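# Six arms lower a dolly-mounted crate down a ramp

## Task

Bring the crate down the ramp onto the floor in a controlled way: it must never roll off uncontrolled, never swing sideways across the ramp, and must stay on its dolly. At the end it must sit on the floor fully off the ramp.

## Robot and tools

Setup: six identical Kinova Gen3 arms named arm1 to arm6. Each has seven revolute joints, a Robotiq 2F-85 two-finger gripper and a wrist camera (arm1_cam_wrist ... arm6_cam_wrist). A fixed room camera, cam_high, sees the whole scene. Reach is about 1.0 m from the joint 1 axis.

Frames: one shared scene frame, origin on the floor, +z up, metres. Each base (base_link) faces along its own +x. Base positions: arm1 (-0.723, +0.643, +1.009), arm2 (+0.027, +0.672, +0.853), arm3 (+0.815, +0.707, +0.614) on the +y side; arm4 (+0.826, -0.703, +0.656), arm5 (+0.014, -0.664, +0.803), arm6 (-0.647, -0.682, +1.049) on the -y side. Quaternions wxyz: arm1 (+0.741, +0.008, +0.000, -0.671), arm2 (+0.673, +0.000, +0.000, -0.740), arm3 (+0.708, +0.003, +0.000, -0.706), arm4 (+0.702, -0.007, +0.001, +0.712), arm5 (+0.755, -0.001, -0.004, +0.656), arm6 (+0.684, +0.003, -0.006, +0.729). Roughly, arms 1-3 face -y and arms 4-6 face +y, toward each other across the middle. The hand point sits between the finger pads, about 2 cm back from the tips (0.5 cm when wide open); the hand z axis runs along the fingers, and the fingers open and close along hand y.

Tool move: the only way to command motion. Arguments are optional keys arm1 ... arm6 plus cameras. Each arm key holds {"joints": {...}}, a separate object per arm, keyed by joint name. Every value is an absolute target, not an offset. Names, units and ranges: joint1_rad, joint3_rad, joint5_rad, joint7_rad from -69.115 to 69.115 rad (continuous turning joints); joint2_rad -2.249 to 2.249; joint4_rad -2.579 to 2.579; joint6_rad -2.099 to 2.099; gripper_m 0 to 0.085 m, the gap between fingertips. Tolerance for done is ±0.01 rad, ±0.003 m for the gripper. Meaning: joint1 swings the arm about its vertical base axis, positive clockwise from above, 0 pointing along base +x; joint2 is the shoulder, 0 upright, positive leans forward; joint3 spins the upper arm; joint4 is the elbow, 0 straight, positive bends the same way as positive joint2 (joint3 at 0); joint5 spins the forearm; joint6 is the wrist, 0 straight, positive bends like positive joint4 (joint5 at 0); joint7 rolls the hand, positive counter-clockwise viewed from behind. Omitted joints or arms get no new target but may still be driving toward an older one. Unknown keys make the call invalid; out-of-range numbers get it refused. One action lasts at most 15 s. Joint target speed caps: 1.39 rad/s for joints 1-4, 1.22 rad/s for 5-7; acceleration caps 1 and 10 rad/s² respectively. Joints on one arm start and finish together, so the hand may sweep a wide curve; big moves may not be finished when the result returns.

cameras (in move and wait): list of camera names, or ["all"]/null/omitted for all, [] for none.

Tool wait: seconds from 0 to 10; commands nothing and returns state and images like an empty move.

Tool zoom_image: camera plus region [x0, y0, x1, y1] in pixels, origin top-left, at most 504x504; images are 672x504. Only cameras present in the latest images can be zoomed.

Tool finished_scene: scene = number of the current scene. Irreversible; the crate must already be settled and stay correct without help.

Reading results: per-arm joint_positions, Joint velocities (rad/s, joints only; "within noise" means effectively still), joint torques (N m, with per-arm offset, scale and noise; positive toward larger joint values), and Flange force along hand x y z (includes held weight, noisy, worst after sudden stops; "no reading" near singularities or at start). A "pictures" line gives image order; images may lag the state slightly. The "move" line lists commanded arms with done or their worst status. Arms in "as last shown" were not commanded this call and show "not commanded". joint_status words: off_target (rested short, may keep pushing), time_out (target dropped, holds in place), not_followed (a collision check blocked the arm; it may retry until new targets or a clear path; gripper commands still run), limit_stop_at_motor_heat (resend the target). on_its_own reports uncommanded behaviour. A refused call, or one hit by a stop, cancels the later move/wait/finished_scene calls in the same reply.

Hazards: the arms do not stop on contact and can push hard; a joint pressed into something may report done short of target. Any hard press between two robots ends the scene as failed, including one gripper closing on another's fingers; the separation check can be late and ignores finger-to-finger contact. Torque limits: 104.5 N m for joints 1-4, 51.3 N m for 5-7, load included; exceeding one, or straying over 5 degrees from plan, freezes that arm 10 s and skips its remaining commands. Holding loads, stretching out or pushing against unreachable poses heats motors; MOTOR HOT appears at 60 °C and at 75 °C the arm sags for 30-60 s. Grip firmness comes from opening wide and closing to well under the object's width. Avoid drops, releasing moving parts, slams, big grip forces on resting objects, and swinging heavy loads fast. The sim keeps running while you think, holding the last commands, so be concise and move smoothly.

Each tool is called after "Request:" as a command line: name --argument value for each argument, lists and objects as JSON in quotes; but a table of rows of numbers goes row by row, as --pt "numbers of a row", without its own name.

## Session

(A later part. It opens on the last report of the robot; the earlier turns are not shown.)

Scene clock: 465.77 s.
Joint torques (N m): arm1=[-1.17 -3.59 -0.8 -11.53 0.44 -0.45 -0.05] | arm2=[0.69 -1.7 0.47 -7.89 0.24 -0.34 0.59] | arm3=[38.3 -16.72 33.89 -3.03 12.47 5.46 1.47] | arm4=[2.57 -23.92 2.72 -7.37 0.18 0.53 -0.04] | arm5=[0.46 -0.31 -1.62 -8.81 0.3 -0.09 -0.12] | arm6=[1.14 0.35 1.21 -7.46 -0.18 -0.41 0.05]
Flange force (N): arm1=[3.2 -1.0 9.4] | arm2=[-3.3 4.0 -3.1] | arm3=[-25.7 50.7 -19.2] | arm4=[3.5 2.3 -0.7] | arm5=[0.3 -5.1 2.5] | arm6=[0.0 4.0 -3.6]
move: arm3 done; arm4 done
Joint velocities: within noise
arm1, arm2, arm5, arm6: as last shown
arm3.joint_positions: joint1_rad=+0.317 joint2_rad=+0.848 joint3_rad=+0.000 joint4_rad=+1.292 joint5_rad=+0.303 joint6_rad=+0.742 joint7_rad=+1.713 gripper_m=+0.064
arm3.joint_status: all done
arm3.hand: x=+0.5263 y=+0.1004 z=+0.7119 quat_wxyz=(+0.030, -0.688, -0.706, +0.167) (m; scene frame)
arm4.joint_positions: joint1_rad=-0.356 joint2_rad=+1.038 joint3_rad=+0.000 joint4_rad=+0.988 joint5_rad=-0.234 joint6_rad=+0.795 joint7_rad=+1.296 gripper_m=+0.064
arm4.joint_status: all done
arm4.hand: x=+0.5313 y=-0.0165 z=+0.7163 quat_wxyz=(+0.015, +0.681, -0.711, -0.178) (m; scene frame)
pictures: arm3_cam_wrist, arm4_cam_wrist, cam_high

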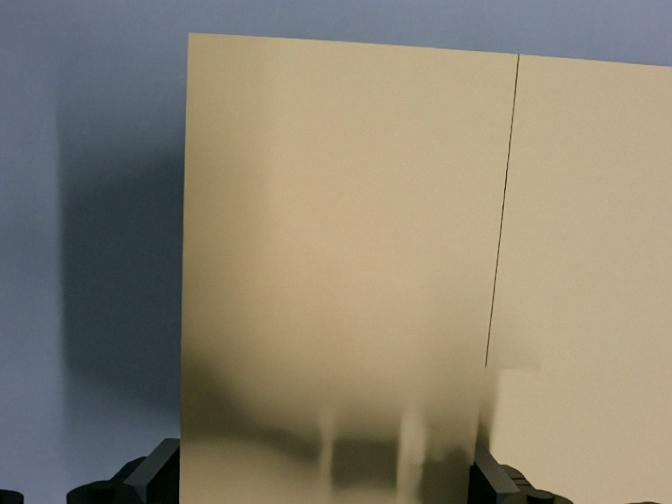

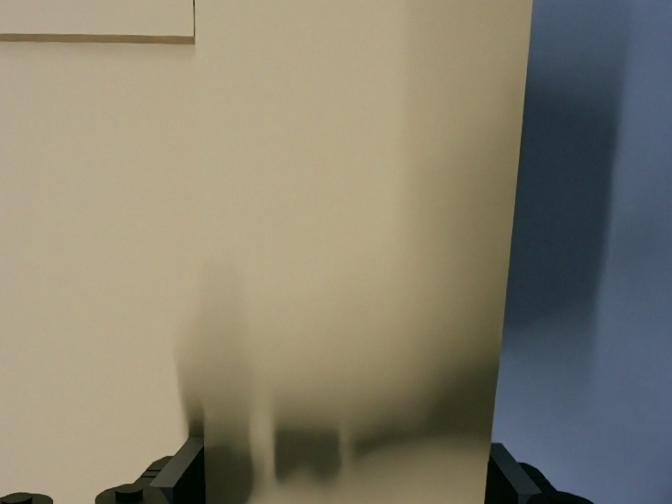

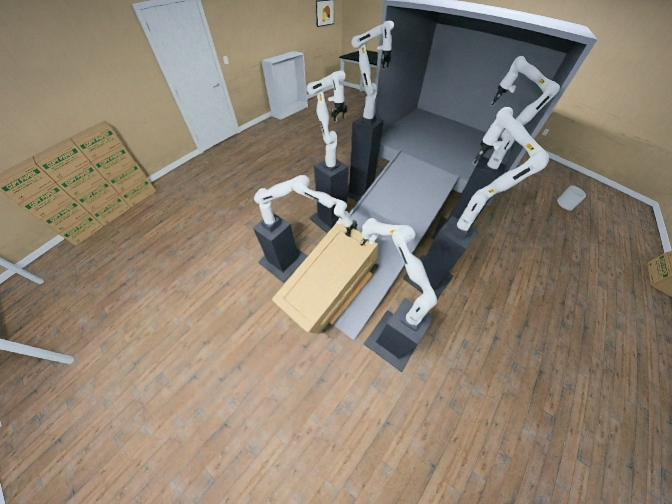

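Request:
move --arm3 '{"joints":{"joint1_rad":0.248,"joint2_rad":0.8466,"joint4_rad":1.3376,"joint5_rad":0.3249,"joint6_rad":0.7186,"joint7_rad":1.6208}}' --arm4 '{"joints":{"joint1_rad":-0.2935,"joint2_rad":1.0217,"joint4_rad":1.0625,"joint5_rad":-0.2647,"joint6_rad":0.7742,"joint7_rad":1.3878}}' --cameras '["cam_high","arm3_cam_wrist"]'

Request:
move --arm3 '{"joints":{"joint1_rad":0.1859,"joint2_rad":0.8549,"joint4_rad":1.3631,"joint5_rad":0.3163,"joint6_rad":0.7024,"joint7_rad":1.5562}}' --arm4 '{"joints":{"joint1_rad":-0.243,"joint2_rad":1.018,"joint4_rad":1.1043,"joint5_rad":-0.2603,"joint6_rad":0.7744,"joint7_rad":1.4449}}' --cameras '["cam_high","arm3_cam_wrist","arm4_cam_wrist"]'

Scene clock: 468.40 s.
Joint torques (N m): arm1=[-1.17 -3.59 -0.78 -11.48 0.45 -0.45 -0.07] | arm2=[0.81 -1.61 0.5 -7.9 0.19 -0.34 0.59] | arm3=[31.41 -17.51 28.74 -5.03 10.58 3.94 1.16] | arm4=[6.21 -21.04 5.95 -7.96 1.23 -1.11 -0.19] | arm5=[0.48 -0.33 -1.55 -8.74 0.23 -0.03 -0.14] | arm6=[1.16 0.32 1.22 -7.45 -0.18 -0.41 0.05]
Flange force (N): arm1=[3.1 -1.0 9.2] | arm2=[-3.1 4.0 -2.9] | arm3=[-15.0 44.6 -18.8] | arm4=[9.8 6.2 -6.5] | arm5=[0.1 -5.0 2.5] | arm6=[0.0 4.0 -3.7]
move: arm3 done; arm4 done
Joint velocities: arm1=[within noise] | arm2=[within noise] | arm3=[-0.006 0.002 -0.006 0 -0.001 0 0] | arm4=[within noise] | arm5=[within noise] | arm6=[within noise]
arm1, arm2, arm5, arm6: as last shown
arm3.joint_positions: joint1_rad=+0.248 joint2_rad=+0.847 joint3_rad=+0.000 joint4_rad=+1.338 joint5_rad=+0.325 joint6_rad=+0.719 joint7_rad=+1.621 gripper_m=+0.064
arm3.joint_status: all done
arm3.hand: x=+0.5694 y=+0.0957 z=+0.7002 quat_wxyz=(+0.026, -0.689, -0.706, +0.163) (m; scene frame)
arm4.joint_positions: joint1_rad=-0.293 joint2_rad=+1.022 joint3_rad=+0.000 joint4_rad=+1.063 joint5_rad=-0.265 joint6_rad=+0.774 joint7_rad=+1.388 gripper_m=+0.064
arm4.joint_status: all done
arm4.hand: x=+0.5764 y=-0.0225 z=+0.7042 quat_wxyz=(+0.018, +0.683, -0.711, -0.167) (m; scene frame)
pictures: arm3_cam_wrist, cam_high

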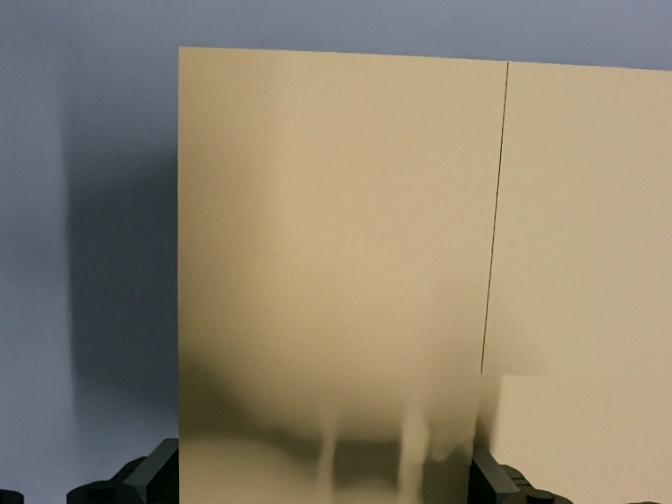

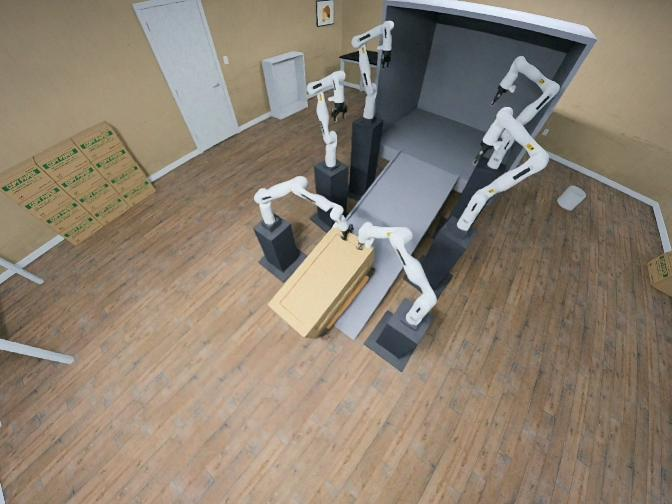

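Scene clock: 469.27 s.
Joint torques (N m): arm1=[-1.11 -3.56 -0.77 -11.53 0.45 -0.45 -0.04] | arm2=[0.77 -1.67 0.38 -7.93 0.25 -0.29 0.59] | arm3=[19.64 -10.56 17.41 -1.79 6.19 2.67 0.62] | arm4=[-13.85 -29.59 -10.26 -15.99 -5.67 -3.34 -0.45] | arm5=[0.6 -0.41 -1.67 -8.86 0.32 0 -0.13] | arm6=[1.13 0.33 1.19 -7.45 -0.19 -0.41 0.05]
Flange force (N): arm1=[3.3 -0.9 9.3] | arm2=[-3.3 3.6 -2.7] | arm3=[-9.8 25.6 -26.0] | arm4=[13.3 -25.8 -6.1] | arm5=[0.0 -5.4 3.0] | arm6=[0.0 3.9 -3.7]
move: arm3 done; arm4 done
Joint velocities: within noise
arm1, arm2, arm5, arm6: as last shown
arm3.joint_positions: joint1_rad=+0.185 joint2_rad=+0.855 joint3_rad=+0.000 joint4_rad=+1.363 joint5_rad=+0.316 joint6_rad=+0.702 joint7_rad=+1.556 gripper_m=+0.064
arm3.joint_status: all done
arm3.hand: x=+0.6126 y=+0.0905 z=+0.6870 quat_wxyz=(+0.017, -0.691, -0.706, +0.154) (m; scene frame)
arm4.joint_positions: joint1_rad=-0.242 joint2_rad=+1.018 joint3_rad=+0.001 joint4_rad=+1.105 joint5_rad=-0.260 joint6_rad=+0.775 joint7_rad=+1.445 gripper_m=+0.064
arm4.joint_status: all done
arm4.hand: x=+0.6171 y=-0.0283 z=+0.6919 quat_wxyz=(+0.017, +0.687, -0.711, -0.150) (m; scene frame)
pictures: arm3_cam_wrist, arm4_cam_wrist, cam_high

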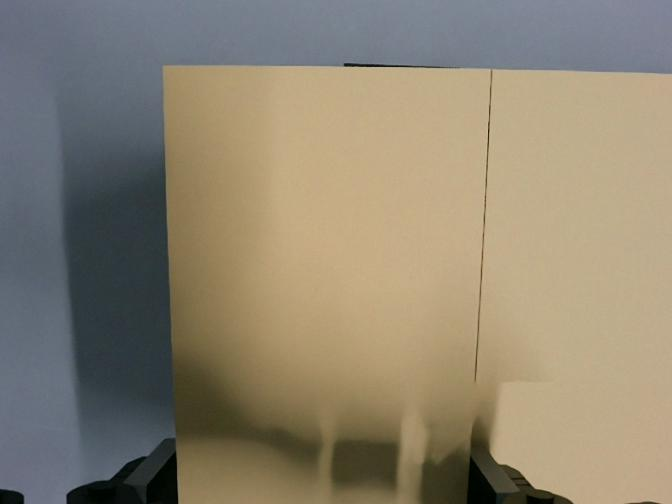

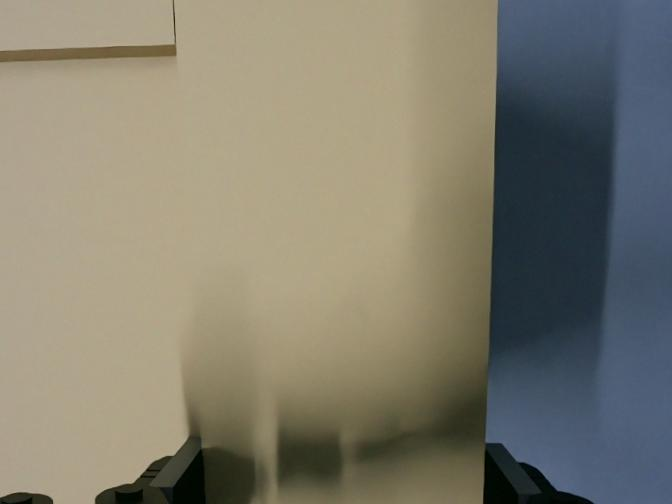

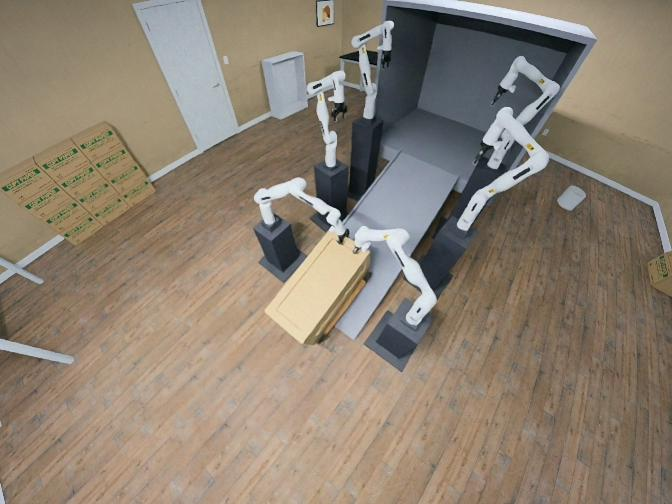

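Request:
move --arm3 '{"joints":{"joint1_rad":0.1482,"joint2_rad":0.8581,"joint4_rad":1.3856,"joint5_rad":0.3112,"joint6_rad":0.6874,"joint7_rad":1.5162}}' --arm4 '{"joints":{"joint1_rad":-0.2094,"joint2_rad":1.0197,"joint4_rad":1.1291,"joint5_rad":-0.2546,"joint6_rad":0.7578,"joint7_rad":1.4804}}' --cameras '[]'

Request:
move --arm3 '{"joints":{"joint1_rad":0.1104,"joint2_rad":0.8612,"joint4_rad":1.406,"joint5_rad":0.306,"joint6_rad":0.6723,"joint7_rad":1.4762}}' --arm4 '{"joints":{"joint1_rad":-0.1757,"joint2_rad":1.0214,"joint4_rad":1.1518,"joint5_rad":-0.2488,"joint6_rad":0.7422,"joint7_rad":1.5159}}' --cameras '["cam_high","arm3_cam_wrist"]'

Scene clock: 471.70 s.
Joint torques (N m): arm1=[-1.15 -3.58 -0.77 -11.58 0.44 -0.45 -0.05] | arm2=[0.82 -1.65 0.43 -7.88 0.2 -0.32 0.56] | arm3=[7.61 -2.07 6.14 4.84 2.06 3.66 0.56] | arm4=[-7.04 -25.24 -5.18 -11.7 -3.28 -1.96 -0.13] | arm5=[0.51 -0.32 -1.65 -8.74 0.35 0.06 -0.18] | arm6=[1.16 0.32 1.23 -7.47 -0.18 -0.4 0.04]
Flange force (N): arm1=[3.4 -0.9 9.5] | arm2=[-3.3 3.7 -3.0] | arm3=[-13.5 3.7 -31.6] | arm4=[9.3 -12.8 -6.7] | arm5=[0.0 -5.4 2.7] | arm6=[0.0 4.0 -3.6]
move: arm3 done; arm4 done
Joint velocities: arm1=[within noise] | arm2=[within noise] | arm3=[-0.005 0 -0.001 0.002 0 -0.002 0] | arm4=[0.006 -0.001 0.007 0 0 0 0] | arm5=[within noise] | arm6=[within noise]
arm1.joint_positions: joint1_rad=-0.400 joint2_rad=-0.300 joint3_rad=+0.000 joint4_rad=+1.500 joint5_rad=+0.200 joint6_rad=+1.800 joint7_rad=+1.200 gripper_m=+0.085
arm1.joint_status: not commanded
arm1.hand: x=-0.7029 y=+0.4122 z=+1.5054 quat_wxyz=(-0.034, -0.678, -0.726, +0.106) (m; scene frame)
arm2, arm5, arm6: as last shown
arm3.joint_positions: joint1_rad=+0.149 joint2_rad=+0.858 joint3_rad=+0.001 joint4_rad=+1.385 joint5_rad=+0.312 joint6_rad=+0.687 joint7_rad=+1.516 gripper_m=+0.064
arm3.joint_status: all done
arm3.hand: x=+0.6378 y=+0.0904 z=+0.6789 quat_wxyz=(+0.011, -0.692, -0.706, +0.149) (m; scene frame)
arm4.joint_positions: joint1_rad=-0.210 joint2_rad=+1.020 joint3_rad=-0.001 joint4_rad=+1.129 joint5_rad=-0.255 joint6_rad=+0.758 joint7_rad=+1.480 gripper_m=+0.064
arm4.joint_status: all done
arm4.hand: x=+0.6420 y=-0.0283 z=+0.6838 quat_wxyz=(+0.011, +0.688, -0.711, -0.145) (m; scene frame)
pictures: none
No camera images: "cameras" was empty.

Scene clock: 472.87 s.
Joint torques (N m): arm1=[-1.15 -3.55 -0.79 -11.52 0.46 -0.45 -0.06] | arm2=[0.73 -1.59 0.48 -7.9 0.22 -0.3 0.63] | arm3=[11.26 -8.45 9.83 4.29 3.23 5.42 0.63] | arm4=[-18.61 -31.25 -15.22 -11.74 -7.3 0.78 -1.2] | arm5=[0.57 -0.28 -1.56 -8.78 0.32 -0.04 -0.14] | arm6=[1.15 0.32 1.24 -7.45 -0.21 -0.41 0.06]
Flange force (N): arm1=[3.3 -1.0 9.3] | arm2=[-3.1 4.1 -2.9] | arm3=[-17.4 11.8 -19.0] | arm4=[1.4 -31.3 3.9] | arm5=[0.3 -5.0 2.6] | arm6=[0.0 4.1 -3.7]
move: arm3 done; arm4 done
Joint velocities: arm1=[within noise] | arm2=[within noise] | arm3=[0.005 -0.001 -0.001 0 0 -0.001 0] | arm4=[within noise] | arm5=[within noise] | arm6=[within noise]
arm1, arm2, arm5, arm6: as last shown
arm3.joint_positions: joint1_rad=+0.110 joint2_rad=+0.861 joint3_rad=+0.000 joint4_rad=+1.406 joint5_rad=+0.306 joint6_rad=+0.672 joint7_rad=+1.476 gripper_m=+0.064
arm3.joint_status: all done
arm3.hand: x=+0.6655 y=+0.0904 z=+0.6708 quat_wxyz=(+0.005, -0.693, -0.707, +0.143) (m; scene frame)
arm4.joint_positions: joint1_rad=-0.175 joint2_rad=+1.022 joint3_rad=+0.000 joint4_rad=+1.152 joint5_rad=-0.249 joint6_rad=+0.742 joint7_rad=+1.516 gripper_m=+0.064
arm4.joint_status: all done
arm4.hand: x=+0.6697 y=-0.0288 z=+0.6755 quat_wxyz=(+0.005, +0.689, -0.711, -0.139) (m; scene frame)
pictures: arm3_cam_wrist, cam_high

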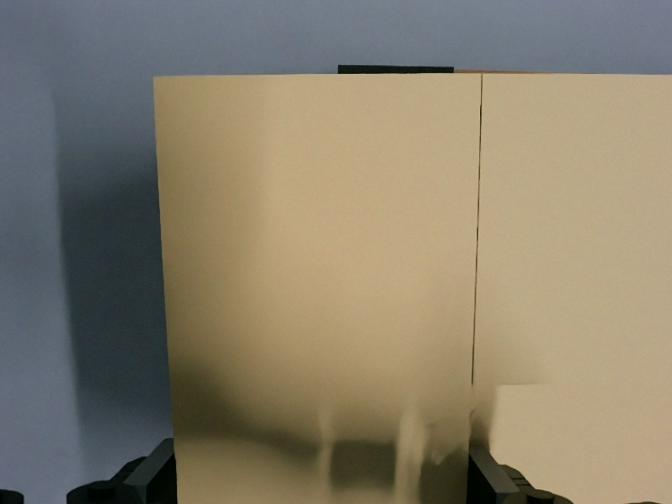

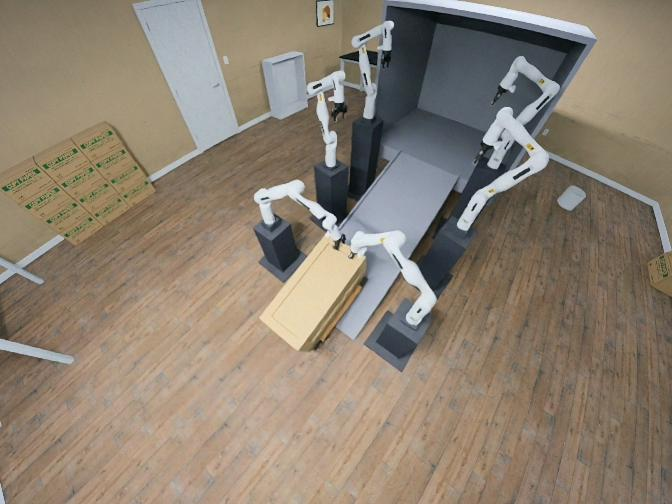

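Request:
move --arm3 '{"joints":{"joint1_rad":0.0717,"joint2_rad":0.8693,"joint4_rad":1.4208,"joint5_rad":0.2995,"joint6_rad":0.658,"joint7_rad":1.4371}}' --arm4 '{"joints":{"joint1_rad":-0.1426,"joint2_rad":1.0279,"joint4_rad":1.1679,"joint5_rad":-0.2414,"joint6_rad":0.7284,"joint7_rad":1.5504}}' --cameras '[]'

Request:
move --arm3 '{"joints":{"joint1_rad":0.033,"joint2_rad":0.8773,"joint4_rad":1.4336,"joint5_rad":0.2929,"joint6_rad":0.6436,"joint7_rad":1.398}}' --arm4 '{"joints":{"joint1_rad":-0.108,"joint2_rad":1.0344,"joint4_rad":1.1819,"joint5_rad":-0.2339,"joint6_rad":0.7146,"joint7_rad":1.5848}}' --cameras '["arm3_cam_wrist"]'

Request:
move --arm3 '{"joints":{"joint1_rad":-0.006,"joint2_rad":0.8894,"joint4_rad":1.4406,"joint5_rad":0.2844,"joint6_rad":0.6306,"joint7_rad":1.361}}' --arm4 '{"joints":{"joint1_rad":-0.0729,"joint2_rad":1.0451,"joint4_rad":1.1893,"joint5_rad":-0.2244,"joint6_rad":0.7033,"joint7_rad":1.617}}' --cameras '["cam_high","arm3_cam_wrist"]'

Scene clock: 475.43 s.
Joint torques (N m): arm1=[-1.2 -3.58 -0.83 -11.53 0.43 -0.44 -0.02] | arm2=[0.76 -1.59 0.35 -7.92 0.21 -0.31 0.6] | arm3=[3.14 1.7 1.31 7.95 0.11 4.51 -0.02] | arm4=[-18.98 -24.32 -15.65 -8.65 -6.71 0.81 -0.57] | arm5=[0.53 -0.28 -1.61 -8.64 0.35 -0.04 -0.12] | arm6=[1.14 0.33 1.2 -7.48 -0.17 -0.42 0.03]
Flange force (N): arm1=[3.2 -1.0 9.4] | arm2=[-3.1 3.6 -2.8] | arm3=[-15.5 -3.8 -34.1] | arm4=[-0.4 -28.7 -6.5] | arm5=[0.1 -5.0 2.1] | arm6=[0.0 3.9 -3.6]
move: arm3 done; arm4 done
Joint velocities: arm1=[within noise] | arm2=[within noise] | arm3=[-0.005 0 -0.003 0 0 0 0] | arm4=[0.004 0.001 0.006 0 0 0 0.001] | arm5=[within noise] | arm6=[within noise]
arm1, arm5, arm6: as last shown
arm2.joint_positions: joint1_rad=+0.000 joint2_rad=-0.400 joint3_rad=+0.000 joint4_rad=+1.500 joint5_rad=+0.000 joint6_rad=+1.970 joint7_rad=+1.571 gripper_m=+0.085
arm2.joint_status: not commanded
arm2.hand: x=-0.0110 y=+0.5368 z=+1.3571 quat_wxyz=(-0.024, -0.739, -0.672, +0.027) (m; scene frame)
arm3.joint_positions: joint1_rad=+0.072 joint2_rad=+0.869 joint3_rad=+0.000 joint4_rad=+1.421 joint5_rad=+0.300 joint6_rad=+0.658 joint7_rad=+1.437 gripper_m=+0.064
arm3.joint_status: all done
arm3.hand: x=+0.6908 y=+0.0903 z=+0.6621 quat_wxyz=(+0.000, -0.694, -0.706, +0.137) (m; scene frame)
arm4.joint_positions: joint1_rad=-0.143 joint2_rad=+1.028 joint3_rad=+0.000 joint4_rad=+1.168 joint5_rad=-0.242 joint6_rad=+0.728 joint7_rad=+1.550 gripper_m=+0.064
arm4.joint_status: all done
arm4.hand: x=+0.6941 y=-0.0291 z=+0.6668 quat_wxyz=(+0.000, +0.691, -0.710, -0.134) (m; scene frame)
pictures: none
No camera images: "cameras" was empty.

Scene clock: 476.43 s.
Joint torques (N m): arm1=[-1.16 -3.57 -0.71 -11.54 0.46 -0.45 -0.04] | arm2=[0.86 -1.7 0.46 -7.95 0.22 -0.32 0.56] | arm3=[1.35 1.32 0.19 8.87 -0.59 5.02 -0.01] | arm4=[-19.88 -25.83 -16.59 -6.96 -7.03 2.86 -0.78] | arm5=[0.55 -0.31 -1.58 -8.81 0.34 -0.05 -0.12] | arm6=[1.12 0.32 1.2 -7.48 -0.18 -0.41 0.05]
Flange force (N): arm1=[3.4 -0.7 9.4] | arm2=[-3.3 3.8 -2.8] | arm3=[-17.7 -6.0 -31.5] | arm4=[-3.5 -30.6 0.0] | arm5=[0.2 -5.0 2.7] | arm6=[0.0 4.0 -3.6]
move: arm3 done; arm4 done
Joint velocities: arm1=[within noise] | arm2=[within noise] | arm3=[-0.009 0.005 -0.009 0.002 -0.008 0 0] | arm4=[0.009 0.004 0.008 0 0.005 0 -0.001] | arm5=[within noise] | arm6=[within noise]
arm1, arm2, arm5, arm6: as last shown
arm3.joint_positions: joint1_rad=+0.033 joint2_rad=+0.877 joint3_rad=+0.000 joint4_rad=+1.434 joint5_rad=+0.293 joint6_rad=+0.644 joint7_rad=+1.398 gripper_m=+0.064
arm3.joint_status: all done
arm3.hand: x=+0.7175 y=+0.0902 z=+0.6539 quat_wxyz=(-0.006, -0.696, -0.706, +0.132) (m; scene frame)
arm4.joint_positions: joint1_rad=-0.108 joint2_rad=+1.034 joint3_rad=+0.000 joint4_rad=+1.182 joint5_rad=-0.234 joint6_rad=+0.715 joint7_rad=+1.585 gripper_m=+0.064
arm4.joint_status: all done
arm4.hand: x=+0.7206 y=-0.0293 z=+0.6587 quat_wxyz=(-0.005, +0.692, -0.710, -0.128) (m; scene frame)
pictures: arm3_cam_wrist

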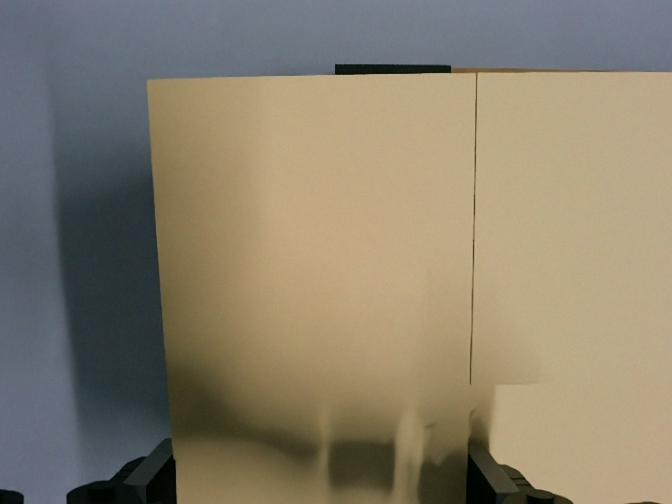

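Scene clock: 477.57 s.
Joint torques (N m): arm1=[-1.12 -3.59 -0.78 -11.53 0.46 -0.47 -0.04] | arm2=[0.79 -1.65 0.42 -7.96 0.25 -0.26 0.59] | arm3=[5.53 4.95 3.6 10.67 0.53 5.8 0.2] | arm4=[-26.87 -23.59 -22.45 -5.52 -8.95 3.68 -1.01] | arm5=[0.57 -0.42 -1.61 -8.76 0.35 -0.08 -0.12] | arm6=[1.14 0.36 1.18 -7.48 -0.19 -0.39 0.03]
Flange force (N): arm1=[3.2 -0.9 9.3] | arm2=[-3.2 3.8 -2.5] | arm3=[-19.0 1.3 -38.4] | arm4=[-5.1 -40.9 -4.1] | arm5=[0.0 -5.1 2.3] | arm6=[0.1 3.8 -3.5]
move: arm3 done; arm4 done
Joint velocities: within noise
arm1, arm2: as last shown
arm3.joint_positions: joint1_rad=-0.006 joint2_rad=+0.890 joint3_rad=+0.000 joint4_rad=+1.441 joint5_rad=+0.284 joint6_rad=+0.631 joint7_rad=+1.361 gripper_m=+0.064
arm3.joint_status: all done
arm3.hand: x=+0.7448 y=+0.0900 z=+0.6445 quat_wxyz=(-0.012, -0.696, -0.707, +0.126) (m; scene frame)
arm4.joint_positions: joint1_rad=-0.073 joint2_rad=+1.045 joint3_rad=+0.000 joint4_rad=+1.189 joint5_rad=-0.224 joint6_rad=+0.703 joint7_rad=+1.617 gripper_m=+0.064
arm4.joint_status: all done
arm4.hand: x=+0.7479 y=-0.0295 z=+0.6493 quat_wxyz=(-0.011, +0.693, -0.710, -0.122) (m; scene frame)
arm5.joint_positions: joint1_rad=+0.000 joint2_rad=-0.400 joint3_rad=+0.000 joint4_rad=+1.500 joint5_rad=+0.000 joint6_rad=+1.970 joint7_rad=+1.571 gripper_m=+0.085
arm5.joint_status: not commanded
arm5.hand: x=+0.0543 y=-0.5325 z=+1.3081 quat_wxyz=(-0.031, +0.656, -0.754, -0.023) (m; scene frame)
arm6.joint_positions: joint1_rad=+0.000 joint2_rad=-0.400 joint3_rad=+0.000 joint4_rad=+1.500 joint5_rad=+0.000 joint6_rad=+1.970 joint7_rad=+1.571 gripper_m=+0.085
arm6.joint_status: not commanded
arm6.hand: x=-0.6332 y=-0.5482 z=+1.5550 quat_wxyz=(-0.030, +0.729, -0.683, -0.029) (m; scene frame)
pictures: arm3_cam_wrist, cam_high

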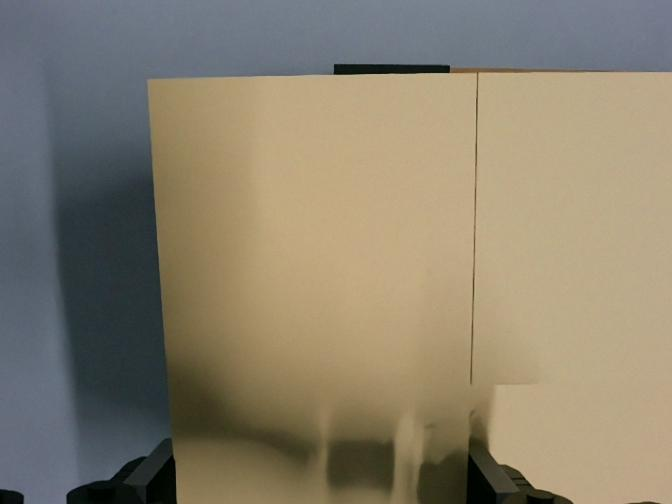

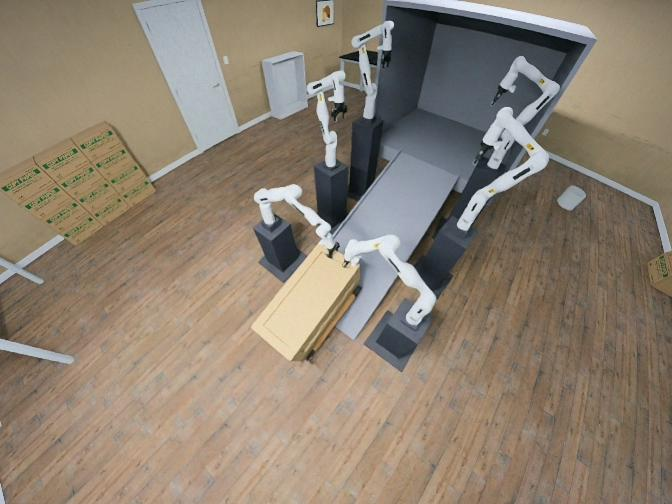

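Request:
move --arm3 '{"joints":{"joint1_rad":-0.0449,"joint2_rad":0.8975,"joint4_rad":1.4456,"joint5_rad":0.2759,"joint6_rad":0.6216,"joint7_rad":1.3239}}' --arm4 '{"joints":{"joint1_rad":-0.0378,"joint2_rad":1.0557,"joint4_rad":1.1947,"joint5_rad":-0.2149,"joint6_rad":0.692,"joint7_rad":1.6492}}' --cameras '[]'

Request:
move --arm3 '{"joints":{"joint1_rad":-0.0836,"joint2_rad":0.9133,"joint4_rad":1.4452,"joint5_rad":0.2652,"joint6_rad":0.6105,"joint7_rad":1.2899}}' --arm4 '{"joints":{"joint1_rad":-0.0026,"joint2_rad":1.0708,"joint4_rad":1.1934,"joint5_rad":-0.2036,"joint6_rad":0.6832,"joint7_rad":1.6795}}' --cameras '["arm3_cam_wrist"]'

Request:
move --arm3 '{"joints":{"joint1_rad":-0.1222,"joint2_rad":0.9291,"joint4_rad":1.4429,"joint5_rad":0.2545,"joint6_rad":0.5994,"joint7_rad":1.2558}}' --arm4 '{"joints":{"joint1_rad":0.0327,"joint2_rad":1.0859,"joint4_rad":1.1901,"joint5_rad":-0.1922,"joint6_rad":0.6743,"joint7_rad":1.7097}}' --cameras '["cam_high","arm3_cam_wrist"]'

Scene clock: 480.17 s.
Joint torques (N m): arm1=[-1.12 -3.58 -0.78 -11.49 0.44 -0.45 -0.04] | arm2=[0.68 -1.62 0.4 -7.92 0.23 -0.32 0.65] | arm3=[3.23 -9.97 2.06 0.93 0.54 2.39 0.09] | arm4=[-25.11 -23.73 -20.61 -5.62 -8.18 3.33 -1.06] | arm5=[0.51 -0.35 -1.58 -8.79 0.34 -0.06 -0.1] | arm6=[1.12 0.33 1.22 -7.47 -0.18 -0.38 0.06]
Flange force (N): arm1=[3.2 -0.9 9.2] | arm2=[-3.1 3.9 -2.8] | arm3=[-7.5 2.6 -18.5] | arm4=[-2.9 -39.1 -3.4] | arm5=[0.1 -4.9 2.5] | arm6=[0.0 4.1 -3.5]
move: arm3 done; arm4 done
Joint velocities: within noise
arm1, arm2, arm5, arm6: as last shown
arm3.joint_positions: joint1_rad=-0.045 joint2_rad=+0.898 joint3_rad=+0.000 joint4_rad=+1.446 joint5_rad=+0.276 joint6_rad=+0.622 joint7_rad=+1.324 gripper_m=+0.064
arm3.joint_status: all done
arm3.hand: x=+0.7708 y=+0.0901 z=+0.6384 quat_wxyz=(-0.017, -0.698, -0.706, +0.121) (m; scene frame)
arm4.joint_positions: joint1_rad=-0.037 joint2_rad=+1.056 joint3_rad=+0.000 joint4_rad=+1.195 joint5_rad=-0.215 joint6_rad=+0.692 joint7_rad=+1.649 gripper_m=+0.064
arm4.joint_status: all done
arm4.hand: x=+0.7741 y=-0.0297 z=+0.6410 quat_wxyz=(-0.017, +0.694, -0.710, -0.117) (m; scene frame)
pictures: none
No camera images: "cameras" was empty.

Scene clock: 481.27 s.
Joint torques (N m): arm1=[-1.15 -3.57 -0.76 -11.56 0.45 -0.42 -0.05] | arm2=[0.82 -1.59 0.53 -7.99 0.23 -0.27 0.64] | arm3=[3.23 -5.05 1.96 3.57 0.46 3.02 0.06] | arm4=[-24.87 -19.69 -21.15 -3.3 -8.22 3.83 -1.19] | arm5=[0.52 -0.26 -1.58 -8.75 0.28 -0.01 -0.04] | arm6=[1.15 0.33 1.21 -7.45 -0.17 -0.41 0.05]
Flange force (N): arm1=[3.4 -0.9 9.6] | arm2=[-3.1 4.3 -2.4] | arm3=[-9.8 1.8 -26.0] | arm4=[-4.0 -38.0 -8.5] | arm5=[0.2 -4.8 2.6] | arm6=[0.0 4.0 -3.7]
move: arm3 done; arm4 done
Joint velocities: within noise
arm1, arm2, arm5, arm6: as last shown
arm3.joint_positions: joint1_rad=-0.084 joint2_rad=+0.913 joint3_rad=+0.000 joint4_rad=+1.445 joint5_rad=+0.265 joint6_rad=+0.610 joint7_rad=+1.290 gripper_m=+0.064
arm3.joint_status: all done
arm3.hand: x=+0.7971 y=+0.0900 z=+0.6291 quat_wxyz=(-0.023, -0.698, -0.706, +0.116) (m; scene frame)
arm4.joint_positions: joint1_rad=-0.002 joint2_rad=+1.071 joint3_rad=+0.000 joint4_rad=+1.193 joint5_rad=-0.204 joint6_rad=+0.683 joint7_rad=+1.680 gripper_m=+0.064
arm4.joint_status: all done
arm4.hand: x=+0.8005 y=-0.0298 z=+0.6316 quat_wxyz=(-0.022, +0.695, -0.710, -0.111) (m; scene frame)
pictures: arm3_cam_wrist

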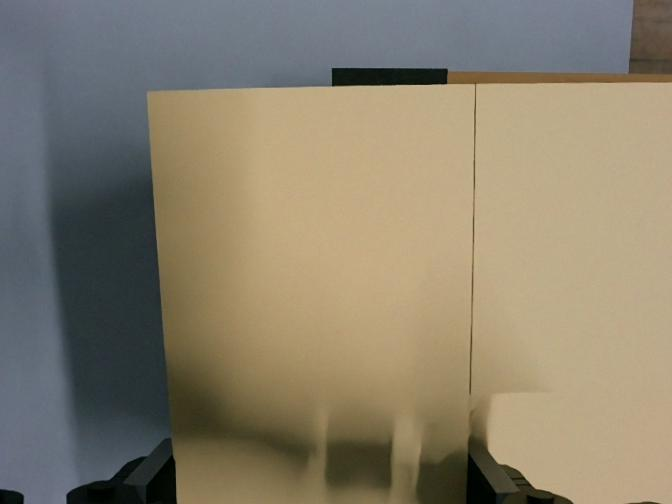

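Scene clock: 482.20 s.
Joint torques (N m): arm1=[-1.18 -3.52 -0.79 -11.51 0.43 -0.46 -0.04] | arm2=[0.84 -1.53 0.45 -7.95 0.23 -0.25 0.64] | arm3=[2.12 -2.35 0.53 2.84 -0.1 1.66 -0.27] | arm4=[-23.25 -17.42 -19.27 -2.99 -7.2 3.21 -0.81] | arm5=[0.56 -0.25 -1.61 -8.72 0.33 -0.06 -0.18] | arm6=[1.16 0.31 1.21 -7.44 -0.2 -0.41 0.05]
Flange force (N): arm1=[3.3 -1.0 9.3] | arm2=[-3.0 4.0 -2.4] | arm3=[-6.6 -0.7 -33.4] | arm4=[-1.4 -34.9 -12.6] | arm5=[0.3 -5.3 2.3] | arm6=[-0.1 3.9 -3.7]
move: arm3 done; arm4 done
Joint velocities: arm1=[within noise] | arm2=[within noise] | arm3=[-0.006 0.001 -0.006 -0.001 0 0.001 0] | arm4=[0.005 0 0.005 0 0 -0.004 -0.001] | arm5=[within noise] | arm6=[within noise]
arm1, arm2, arm5, arm6: as last shown
arm3.joint_positions: joint1_rad=-0.122 joint2_rad=+0.929 joint3_rad=+0.000 joint4_rad=+1.443 joint5_rad=+0.255 joint6_rad=+0.600 joint7_rad=+1.256 gripper_m=+0.064
arm3.joint_status: all done
arm3.hand: x=+0.8228 y=+0.0902 z=+0.6206 quat_wxyz=(-0.028, -0.700, -0.705, +0.110) (m; scene frame)
arm4.joint_positions: joint1_rad=+0.032 joint2_rad=+1.086 joint3_rad=+0.000 joint4_rad=+1.190 joint5_rad=-0.192 joint6_rad=+0.675 joint7_rad=+1.710 gripper_m=+0.064
arm4.joint_status: all done
arm4.hand: x=+0.8263 y=-0.0300 z=+0.6230 quat_wxyz=(-0.028, +0.696, -0.709, -0.106) (m; scene frame)
pictures: arm3_cam_wrist, cam_high

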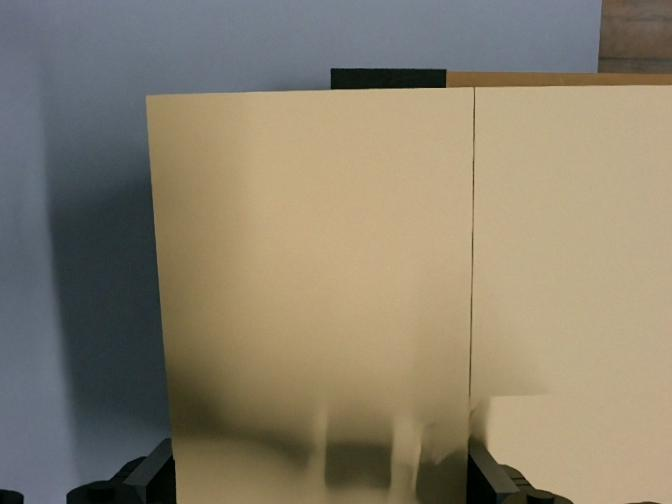

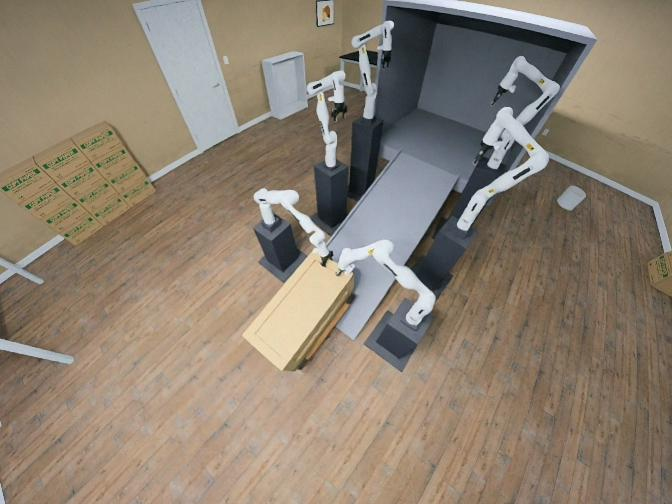

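Request:
move --arm3 '{"joints":{"joint1_rad":-0.1602,"joint2_rad":0.9456,"joint4_rad":1.4327,"joint5_rad":0.2419,"joint6_rad":0.5956,"joint7_rad":1.2249}}' --arm4 '{"joints":{"joint1_rad":0.0678,"joint2_rad":1.1031,"joint4_rad":1.18,"joint5_rad":-0.1795,"joint6_rad":0.6707,"joint7_rad":1.7379}}' --cameras '[]'

Request:
move --arm3 '{"joints":{"joint1_rad":-0.1982,"joint2_rad":0.966,"joint4_rad":1.4205,"joint5_rad":0.2293,"joint6_rad":0.5877,"joint7_rad":1.194}}' --arm4 '{"joints":{"joint1_rad":0.1028,"joint2_rad":1.1222,"joint4_rad":1.1678,"joint5_rad":-0.1667,"joint6_rad":0.665,"joint7_rad":1.7661}}' --cameras '["arm3_cam_wrist"]'

Request:
move --arm3 '{"joints":{"joint1_rad":-0.2353,"joint2_rad":0.9897,"joint4_rad":1.4026,"joint5_rad":0.2153,"joint6_rad":0.5823,"joint7_rad":1.1659}}' --arm4 '{"joints":{"joint1_rad":0.1375,"joint2_rad":1.1453,"joint4_rad":1.1482,"joint5_rad":-0.1526,"joint6_rad":0.6632,"joint7_rad":1.7922}}' --cameras '["cam_high","arm3_cam_wrist"]'

Scene clock: 484.53 s.
Joint torques (N m): arm1=[-1.16 -3.59 -0.76 -11.53 0.41 -0.44 -0.05] | arm2=[0.8 -1.69 0.43 -7.91 0.2 -0.34 0.59] | arm3=[3.08 -12.45 1.38 1.03 0.42 2.64 -0.11] | arm4=[-23.89 -18.97 -19.1 -1.04 -7.14 4.86 -0.95] | arm5=[0.6 -0.33 -1.71 -8.75 0.34 -0.01 -0.15] | arm6=[1.11 0.35 1.22 -7.49 -0.2 -0.41 0.05]
Flange force (N): arm1=[3.2 -0.9 9.3] | arm2=[-3.3 3.7 -3.0] | arm3=[-8.8 4.4 -13.5] | arm4=[-5.6 -37.4 -5.8] | arm5=[0.1 -5.5 2.6] | arm6=[0.1 4.0 -3.5]
move: arm3 done; arm4 done
Joint velocities: arm1=[within noise] | arm2=[within noise] | arm3=[0.006 -0.002 0.006 0.001 0 0 0.001] | arm4=[-0.005 -0.002 -0.006 0 0 0.005 -0.001] | arm5=[within noise] | arm6=[within noise]
arm1.joint_positions: joint1_rad=-0.400 joint2_rad=-0.300 joint3_rad=+0.000 joint4_rad=+1.500 joint5_rad=+0.200 joint6_rad=+1.800 joint7_rad=+1.200 gripper_m=+0.085
arm1.joint_status: not commanded
arm1.hand: x=-0.7029 y=+0.4122 z=+1.5054 quat_wxyz=(-0.034, -0.678, -0.726, +0.106) (m; scene frame)
arm2, arm5, arm6: as last shown
arm3.joint_positions: joint1_rad=-0.160 joint2_rad=+0.946 joint3_rad=+0.000 joint4_rad=+1.433 joint5_rad=+0.242 joint6_rad=+0.595 joint7_rad=+1.225 gripper_m=+0.064
arm3.joint_status: all done
arm3.hand: x=+0.8495 y=+0.0900 z=+0.6129 quat_wxyz=(-0.034, -0.701, -0.705, +0.105) (m; scene frame)
arm4.joint_positions: joint1_rad=+0.068 joint2_rad=+1.103 joint3_rad=+0.000 joint4_rad=+1.180 joint5_rad=-0.179 joint6_rad=+0.671 joint7_rad=+1.738 gripper_m=+0.064
arm4.joint_status: all done
arm4.hand: x=+0.8532 y=-0.0302 z=+0.6142 quat_wxyz=(-0.033, +0.697, -0.709, -0.100) (m; scene frame)
pictures: none
No camera images: "cameras" was empty.

Scene clock: 485.43 s.
Joint torques (N m): arm1=[-1.15 -3.6 -0.76 -11.55 0.48 -0.46 -0.02] | arm2=[0.8 -1.59 0.41 -7.97 0.18 -0.29 0.61] | arm3=[1.7 -9.77 0.34 -1.38 0.14 0.28 -0.03] | arm4=[-23.95 -16.51 -19.52 -2.78 -7.2 2.87 -0.73] | arm5=[0.63 -0.33 -1.57 -8.72 0.33 -0.01 -0.21] | arm6=[1.16 0.31 1.17 -7.46 -0.19 -0.4 0.04]
Flange force (N): arm1=[3.3 -0.8 9.3] | arm2=[-3.1 3.7 -2.5] | arm3=[-1.8 1.0 -23.5] | arm4=[1.8 -35.9 -14.4] | arm5=[0.0 -5.3 2.4] | arm6=[0.0 3.8 -3.6]
move: arm3 done; arm4 done
Joint velocities: within noise
arm1, arm2, arm5, arm6: as last shown
arm3.joint_positions: joint1_rad=-0.198 joint2_rad=+0.966 joint3_rad=+0.000 joint4_rad=+1.420 joint5_rad=+0.229 joint6_rad=+0.588 joint7_rad=+1.194 gripper_m=+0.064
arm3.joint_status: all done
arm3.hand: x=+0.8756 y=+0.0896 z=+0.6040 quat_wxyz=(-0.039, -0.702, -0.705, +0.100) (m; scene frame)
arm4.joint_positions: joint1_rad=+0.103 joint2_rad=+1.122 joint3_rad=+0.000 joint4_rad=+1.168 joint5_rad=-0.167 joint6_rad=+0.665 joint7_rad=+1.766 gripper_m=+0.064
arm4.joint_status: all done
arm4.hand: x=+0.8792 y=-0.0304 z=+0.6054 quat_wxyz=(-0.039, +0.698, -0.709, -0.095) (m; scene frame)
pictures: arm3_cam_wrist

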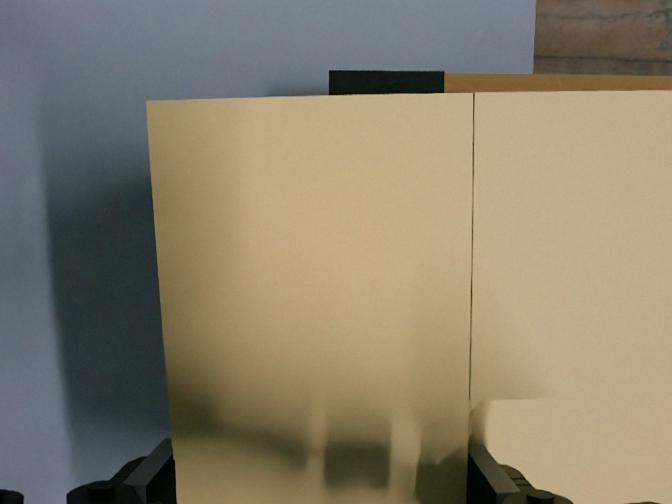

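Scene clock: 486.20 s.
Joint torques (N m): arm1=[-1.15 -3.57 -0.8 -11.54 0.45 -0.43 -0.05] | arm2=[0.81 -1.62 0.47 -7.95 0.2 -0.29 0.64] | arm3=[5.25 -5.22 3.92 1.01 1.14 1.24 0.08] | arm4=[-27.38 -12.17 -22.96 -0.8 -8.54 3.54 -1.07] | arm5=[0.57 -0.31 -1.49 -8.78 0.32 -0.04 -0.13] | arm6=[1.15 0.34 1.23 -7.49 -0.21 -0.42 0.06]
Flange force (N): arm1=[3.3 -1.0 9.4] | arm2=[-3.1 4.1 -2.6] | arm3=[-2.8 6.4 -31.1] | arm4=[2.9 -40.6 -20.8] | arm5=[0.2 -4.8 2.6] | arm6=[0.1 4.0 -3.6]
move: arm3 done; arm4 done
Joint velocities: within noise
arm1, arm5, arm6: as last shown
arm2.joint_positions: joint1_rad=+0.000 joint2_rad=-0.400 joint3_rad=+0.000 joint4_rad=+1.500 joint5_rad=+0.000 joint6_rad=+1.970 joint7_rad=+1.571 gripper_m=+0.085
arm2.joint_status: not commanded
arm2.hand: x=-0.0110 y=+0.5368 z=+1.3571 quat_wxyz=(-0.024, -0.739, -0.672, +0.027) (m; scene frame)
arm3.joint_positions: joint1_rad=-0.235 joint2_rad=+0.990 joint3_rad=+0.000 joint4_rad=+1.403 joint5_rad=+0.215 joint6_rad=+0.582 joint7_rad=+1.166 gripper_m=+0.064
arm3.joint_status: all done
arm3.hand: x=+0.9023 y=+0.0894 z=+0.5940 quat_wxyz=(-0.045, -0.702, -0.704, +0.094) (m; scene frame)
arm4.joint_positions: joint1_rad=+0.138 joint2_rad=+1.145 joint3_rad=+0.000 joint4_rad=+1.148 joint5_rad=-0.153 joint6_rad=+0.663 joint7_rad=+1.792 gripper_m=+0.064
arm4.joint_status: all done
arm4.hand: x=+0.9059 y=-0.0306 z=+0.5954 quat_wxyz=(-0.044, +0.699, -0.709, -0.089) (m; scene frame)
pictures: arm3_cam_wrist, cam_high

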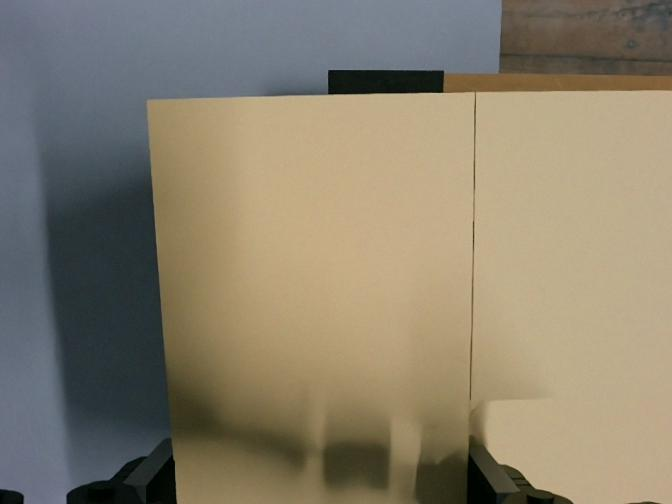

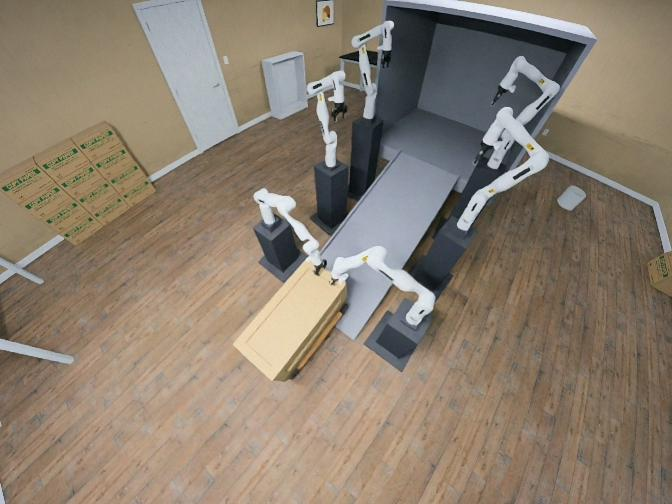

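Request:
move --arm3 '{"joints":{"joint1_rad":-0.2724,"joint2_rad":1.0094,"joint4_rad":1.3827,"joint5_rad":0.2012,"joint6_rad":0.5808,"joint7_rad":1.1378}}' --arm4 '{"joints":{"joint1_rad":0.1721,"joint2_rad":1.1654,"joint4_rad":1.1266,"joint5_rad":-0.1385,"joint6_rad":0.6644,"joint7_rad":1.8183}}' --cameras '[]'

Request:
move --arm3 '{"joints":{"joint1_rad":-0.3081,"joint2_rad":1.0355,"joint4_rad":1.3564,"joint5_rad":0.1859,"joint6_rad":0.5798,"joint7_rad":1.1126}}' --arm4 '{"joints":{"joint1_rad":0.2058,"joint2_rad":1.1919,"joint4_rad":1.0967,"joint5_rad":-0.1236,"joint6_rad":0.6677,"joint7_rad":1.8424}}' --cameras '["arm3_cam_wrist"]'

Request:
move --arm3 '{"joints":{"joint1_rad":-0.3438,"joint2_rad":1.0625,"joint4_rad":1.3277,"joint5_rad":0.1706,"joint6_rad":0.5778,"joint7_rad":1.0873}}' --arm4 '{"joints":{"joint1_rad":0.2394,"joint2_rad":1.2194,"joint4_rad":1.0647,"joint5_rad":-0.1087,"joint6_rad":0.67,"joint7_rad":1.8665}}' --cameras '["cam_high","arm3_cam_wrist"]'

Scene clock: 488.77 s.
Joint torques (N m): arm1=[-1.17 -3.58 -0.79 -11.5 0.46 -0.47 -0.05] | arm2=[0.77 -1.59 0.5 -7.95 0.2 -0.27 0.57] | arm3=[0.46 -15.6 -0.54 -2.54 0.09 0.57 0.23] | arm4=[-22.04 -24.26 -18 -3.62 -6.98 3.97 -0.92] | arm5=[0.58 -0.45 -1.64 -8.7 0.31 0.01 -0.09] | arm6=[1.14 0.33 1.2 -7.46 -0.2 -0.39 0.05]
Flange force (N): arm1=[3.2 -1.0 9.2] | arm2=[-3.1 3.9 -2.5] | arm3=[-2.8 1.2 -12.6] | arm4=[1.3 -34.8 1.9] | arm5=[-0.3 -5.1 2.3] | arm6=[0.0 3.9 -3.6]
move: arm3 done; arm4 done
Joint velocities: within noise
arm1, arm2, arm5, arm6: as last shown
arm3.joint_positions: joint1_rad=-0.273 joint2_rad=+1.010 joint3_rad=+0.000 joint4_rad=+1.383 joint5_rad=+0.201 joint6_rad=+0.581 joint7_rad=+1.138 gripper_m=+0.064
arm3.joint_status: all done
arm3.hand: x=+0.9288 y=+0.0892 z=+0.5869 quat_wxyz=(-0.051, -0.703, -0.704, +0.089) (m; scene frame)
arm4.joint_positions: joint1_rad=+0.172 joint2_rad=+1.166 joint3_rad=+0.000 joint4_rad=+1.127 joint5_rad=-0.139 joint6_rad=+0.664 joint7_rad=+1.818 gripper_m=+0.064
arm4.joint_status: all done
arm4.hand: x=+0.9325 y=-0.0307 z=+0.5879 quat_wxyz=(-0.050, +0.699, -0.708, -0.084) (m; scene frame)
pictures: none
No camera images: "cameras" was empty.

Scene clock: 489.50 s.
Joint torques (N m): arm1=[-1.13 -3.61 -0.74 -11.55 0.46 -0.47 -0.09] | arm2=[0.69 -1.68 0.41 -7.92 0.28 -0.31 0.58] | arm3=[2.65 -14.47 1.64 -3.42 0.69 -0.13 0.16] | arm4=[-24.09 -20.17 -19.17 -3.72 -7.17 2.5 -0.62] | arm5=[0.61 -0.31 -1.56 -8.6 0.35 -0.06 -0.13] | arm6=[1.13 0.33 1.19 -7.45 -0.2 -0.4 0.06]
Flange force (N): arm1=[3.2 -0.9 9.3] | arm2=[-3.3 3.8 -2.9] | arm3=[0.8 3.5 -17.5] | arm4=[5.2 -35.9 -8.1] | arm5=[0.0 -5.0 1.8] | arm6=[0.0 3.9 -3.6]
move: arm3 done; arm4 done
Joint velocities: within noise
arm1, arm2: as last shown
arm3.joint_positions: joint1_rad=-0.308 joint2_rad=+1.036 joint3_rad=+0.000 joint4_rad=+1.356 joint5_rad=+0.186 joint6_rad=+0.580 joint7_rad=+1.113 gripper_m=+0.064
arm3.joint_status: all done
arm3.hand: x=+0.9550 y=+0.0890 z=+0.5774 quat_wxyz=(-0.056, -0.704, -0.703, +0.083) (m; scene frame)
arm4.joint_positions: joint1_rad=+0.206 joint2_rad=+1.192 joint3_rad=+0.000 joint4_rad=+1.097 joint5_rad=-0.124 joint6_rad=+0.668 joint7_rad=+1.842 gripper_m=+0.064
arm4.joint_status: all done
arm4.hand: x=+0.9587 y=-0.0306 z=+0.5784 quat_wxyz=(-0.055, +0.700, -0.707, -0.078) (m; scene frame)
arm5.joint_positions: joint1_rad=+0.000 joint2_rad=-0.400 joint3_rad=+0.000 joint4_rad=+1.500 joint5_rad=+0.000 joint6_rad=+1.970 joint7_rad=+1.571 gripper_m=+0.085
arm5.joint_status: not commanded
arm5.hand: x=+0.0543 y=-0.5325 z=+1.3081 quat_wxyz=(-0.031, +0.656, -0.754, -0.023) (m; scene frame)
arm6.joint_positions: joint1_rad=+0.000 joint2_rad=-0.400 joint3_rad=+0.000 joint4_rad=+1.500 joint5_rad=+0.000 joint6_rad=+1.970 joint7_rad=+1.571 gripper_m=+0.085
arm6.joint_status: not commanded
arm6.hand: x=-0.6332 y=-0.5482 z=+1.5550 quat_wxyz=(-0.030, +0.729, -0.683, -0.029) (m; scene frame)
pictures: arm3_cam_wrist

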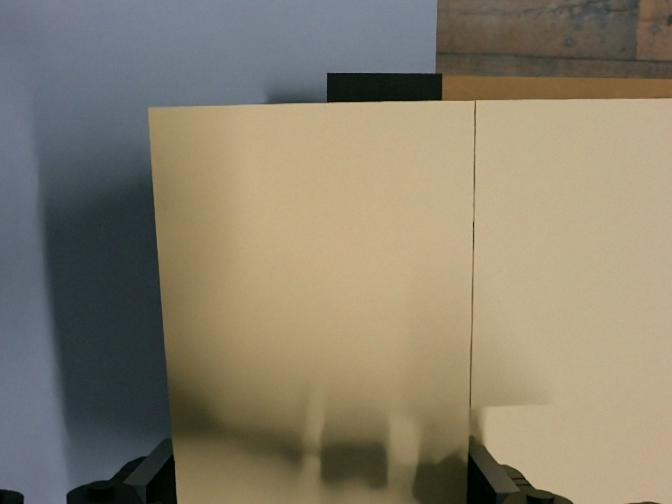

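Scene clock: 490.23 s.
Joint torques (N m): arm1=[-1.13 -3.62 -0.79 -11.53 0.45 -0.47 -0.05] | arm2=[0.78 -1.62 0.46 -7.93 0.21 -0.31 0.61] | arm3=[3.63 -13.62 2.37 -2.15 0.73 0.6 0.06] | arm4=[-25.17 -18.65 -19.88 -2.37 -7.5 3.09 -0.74] | arm5=[0.56 -0.4 -1.67 -8.73 0.27 -0.03 -0.22] | arm6=[1.13 0.33 1.23 -7.48 -0.19 -0.4 0.04]
Flange force (N): arm1=[3.1 -0.9 9.2] | arm2=[-3.2 4.0 -2.7] | arm3=[-0.6 5.4 -17.8] | arm4=[4.9 -37.6 -8.9] | arm5=[-0.1 -5.7 2.4] | arm6=[0.0 4.0 -3.5]
move: arm3 done; arm4 done
Joint velocities: within noise
arm1, arm2, arm5, arm6: as last shown
arm3.joint_positions: joint1_rad=-0.344 joint2_rad=+1.063 joint3_rad=+0.000 joint4_rad=+1.328 joint5_rad=+0.171 joint6_rad=+0.578 joint7_rad=+1.087 gripper_m=+0.064
arm3.joint_status: all done
arm3.hand: x=+0.9818 y=+0.0889 z=+0.5680 quat_wxyz=(-0.062, -0.704, -0.703, +0.078) (m; scene frame)
arm4.joint_positions: joint1_rad=+0.240 joint2_rad=+1.219 joint3_rad=+0.000 joint4_rad=+1.065 joint5_rad=-0.109 joint6_rad=+0.670 joint7_rad=+1.866 gripper_m=+0.064
arm4.joint_status: all done
arm4.hand: x=+0.9853 y=-0.0307 z=+0.5688 quat_wxyz=(-0.061, +0.701, -0.707, -0.073) (m; scene frame)
pictures: arm3_cam_wrist, cam_high

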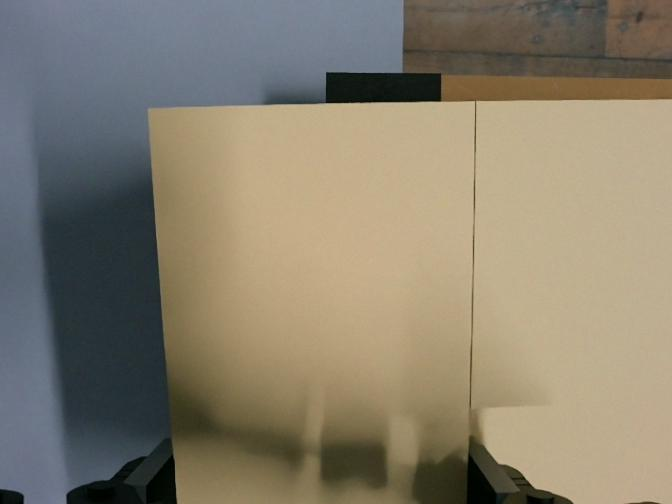

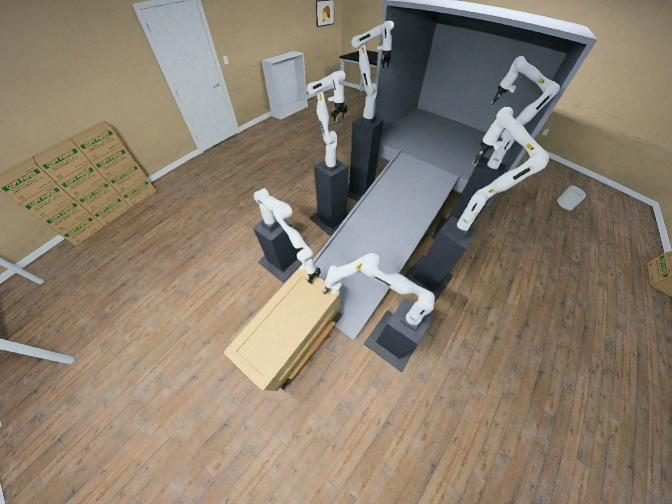

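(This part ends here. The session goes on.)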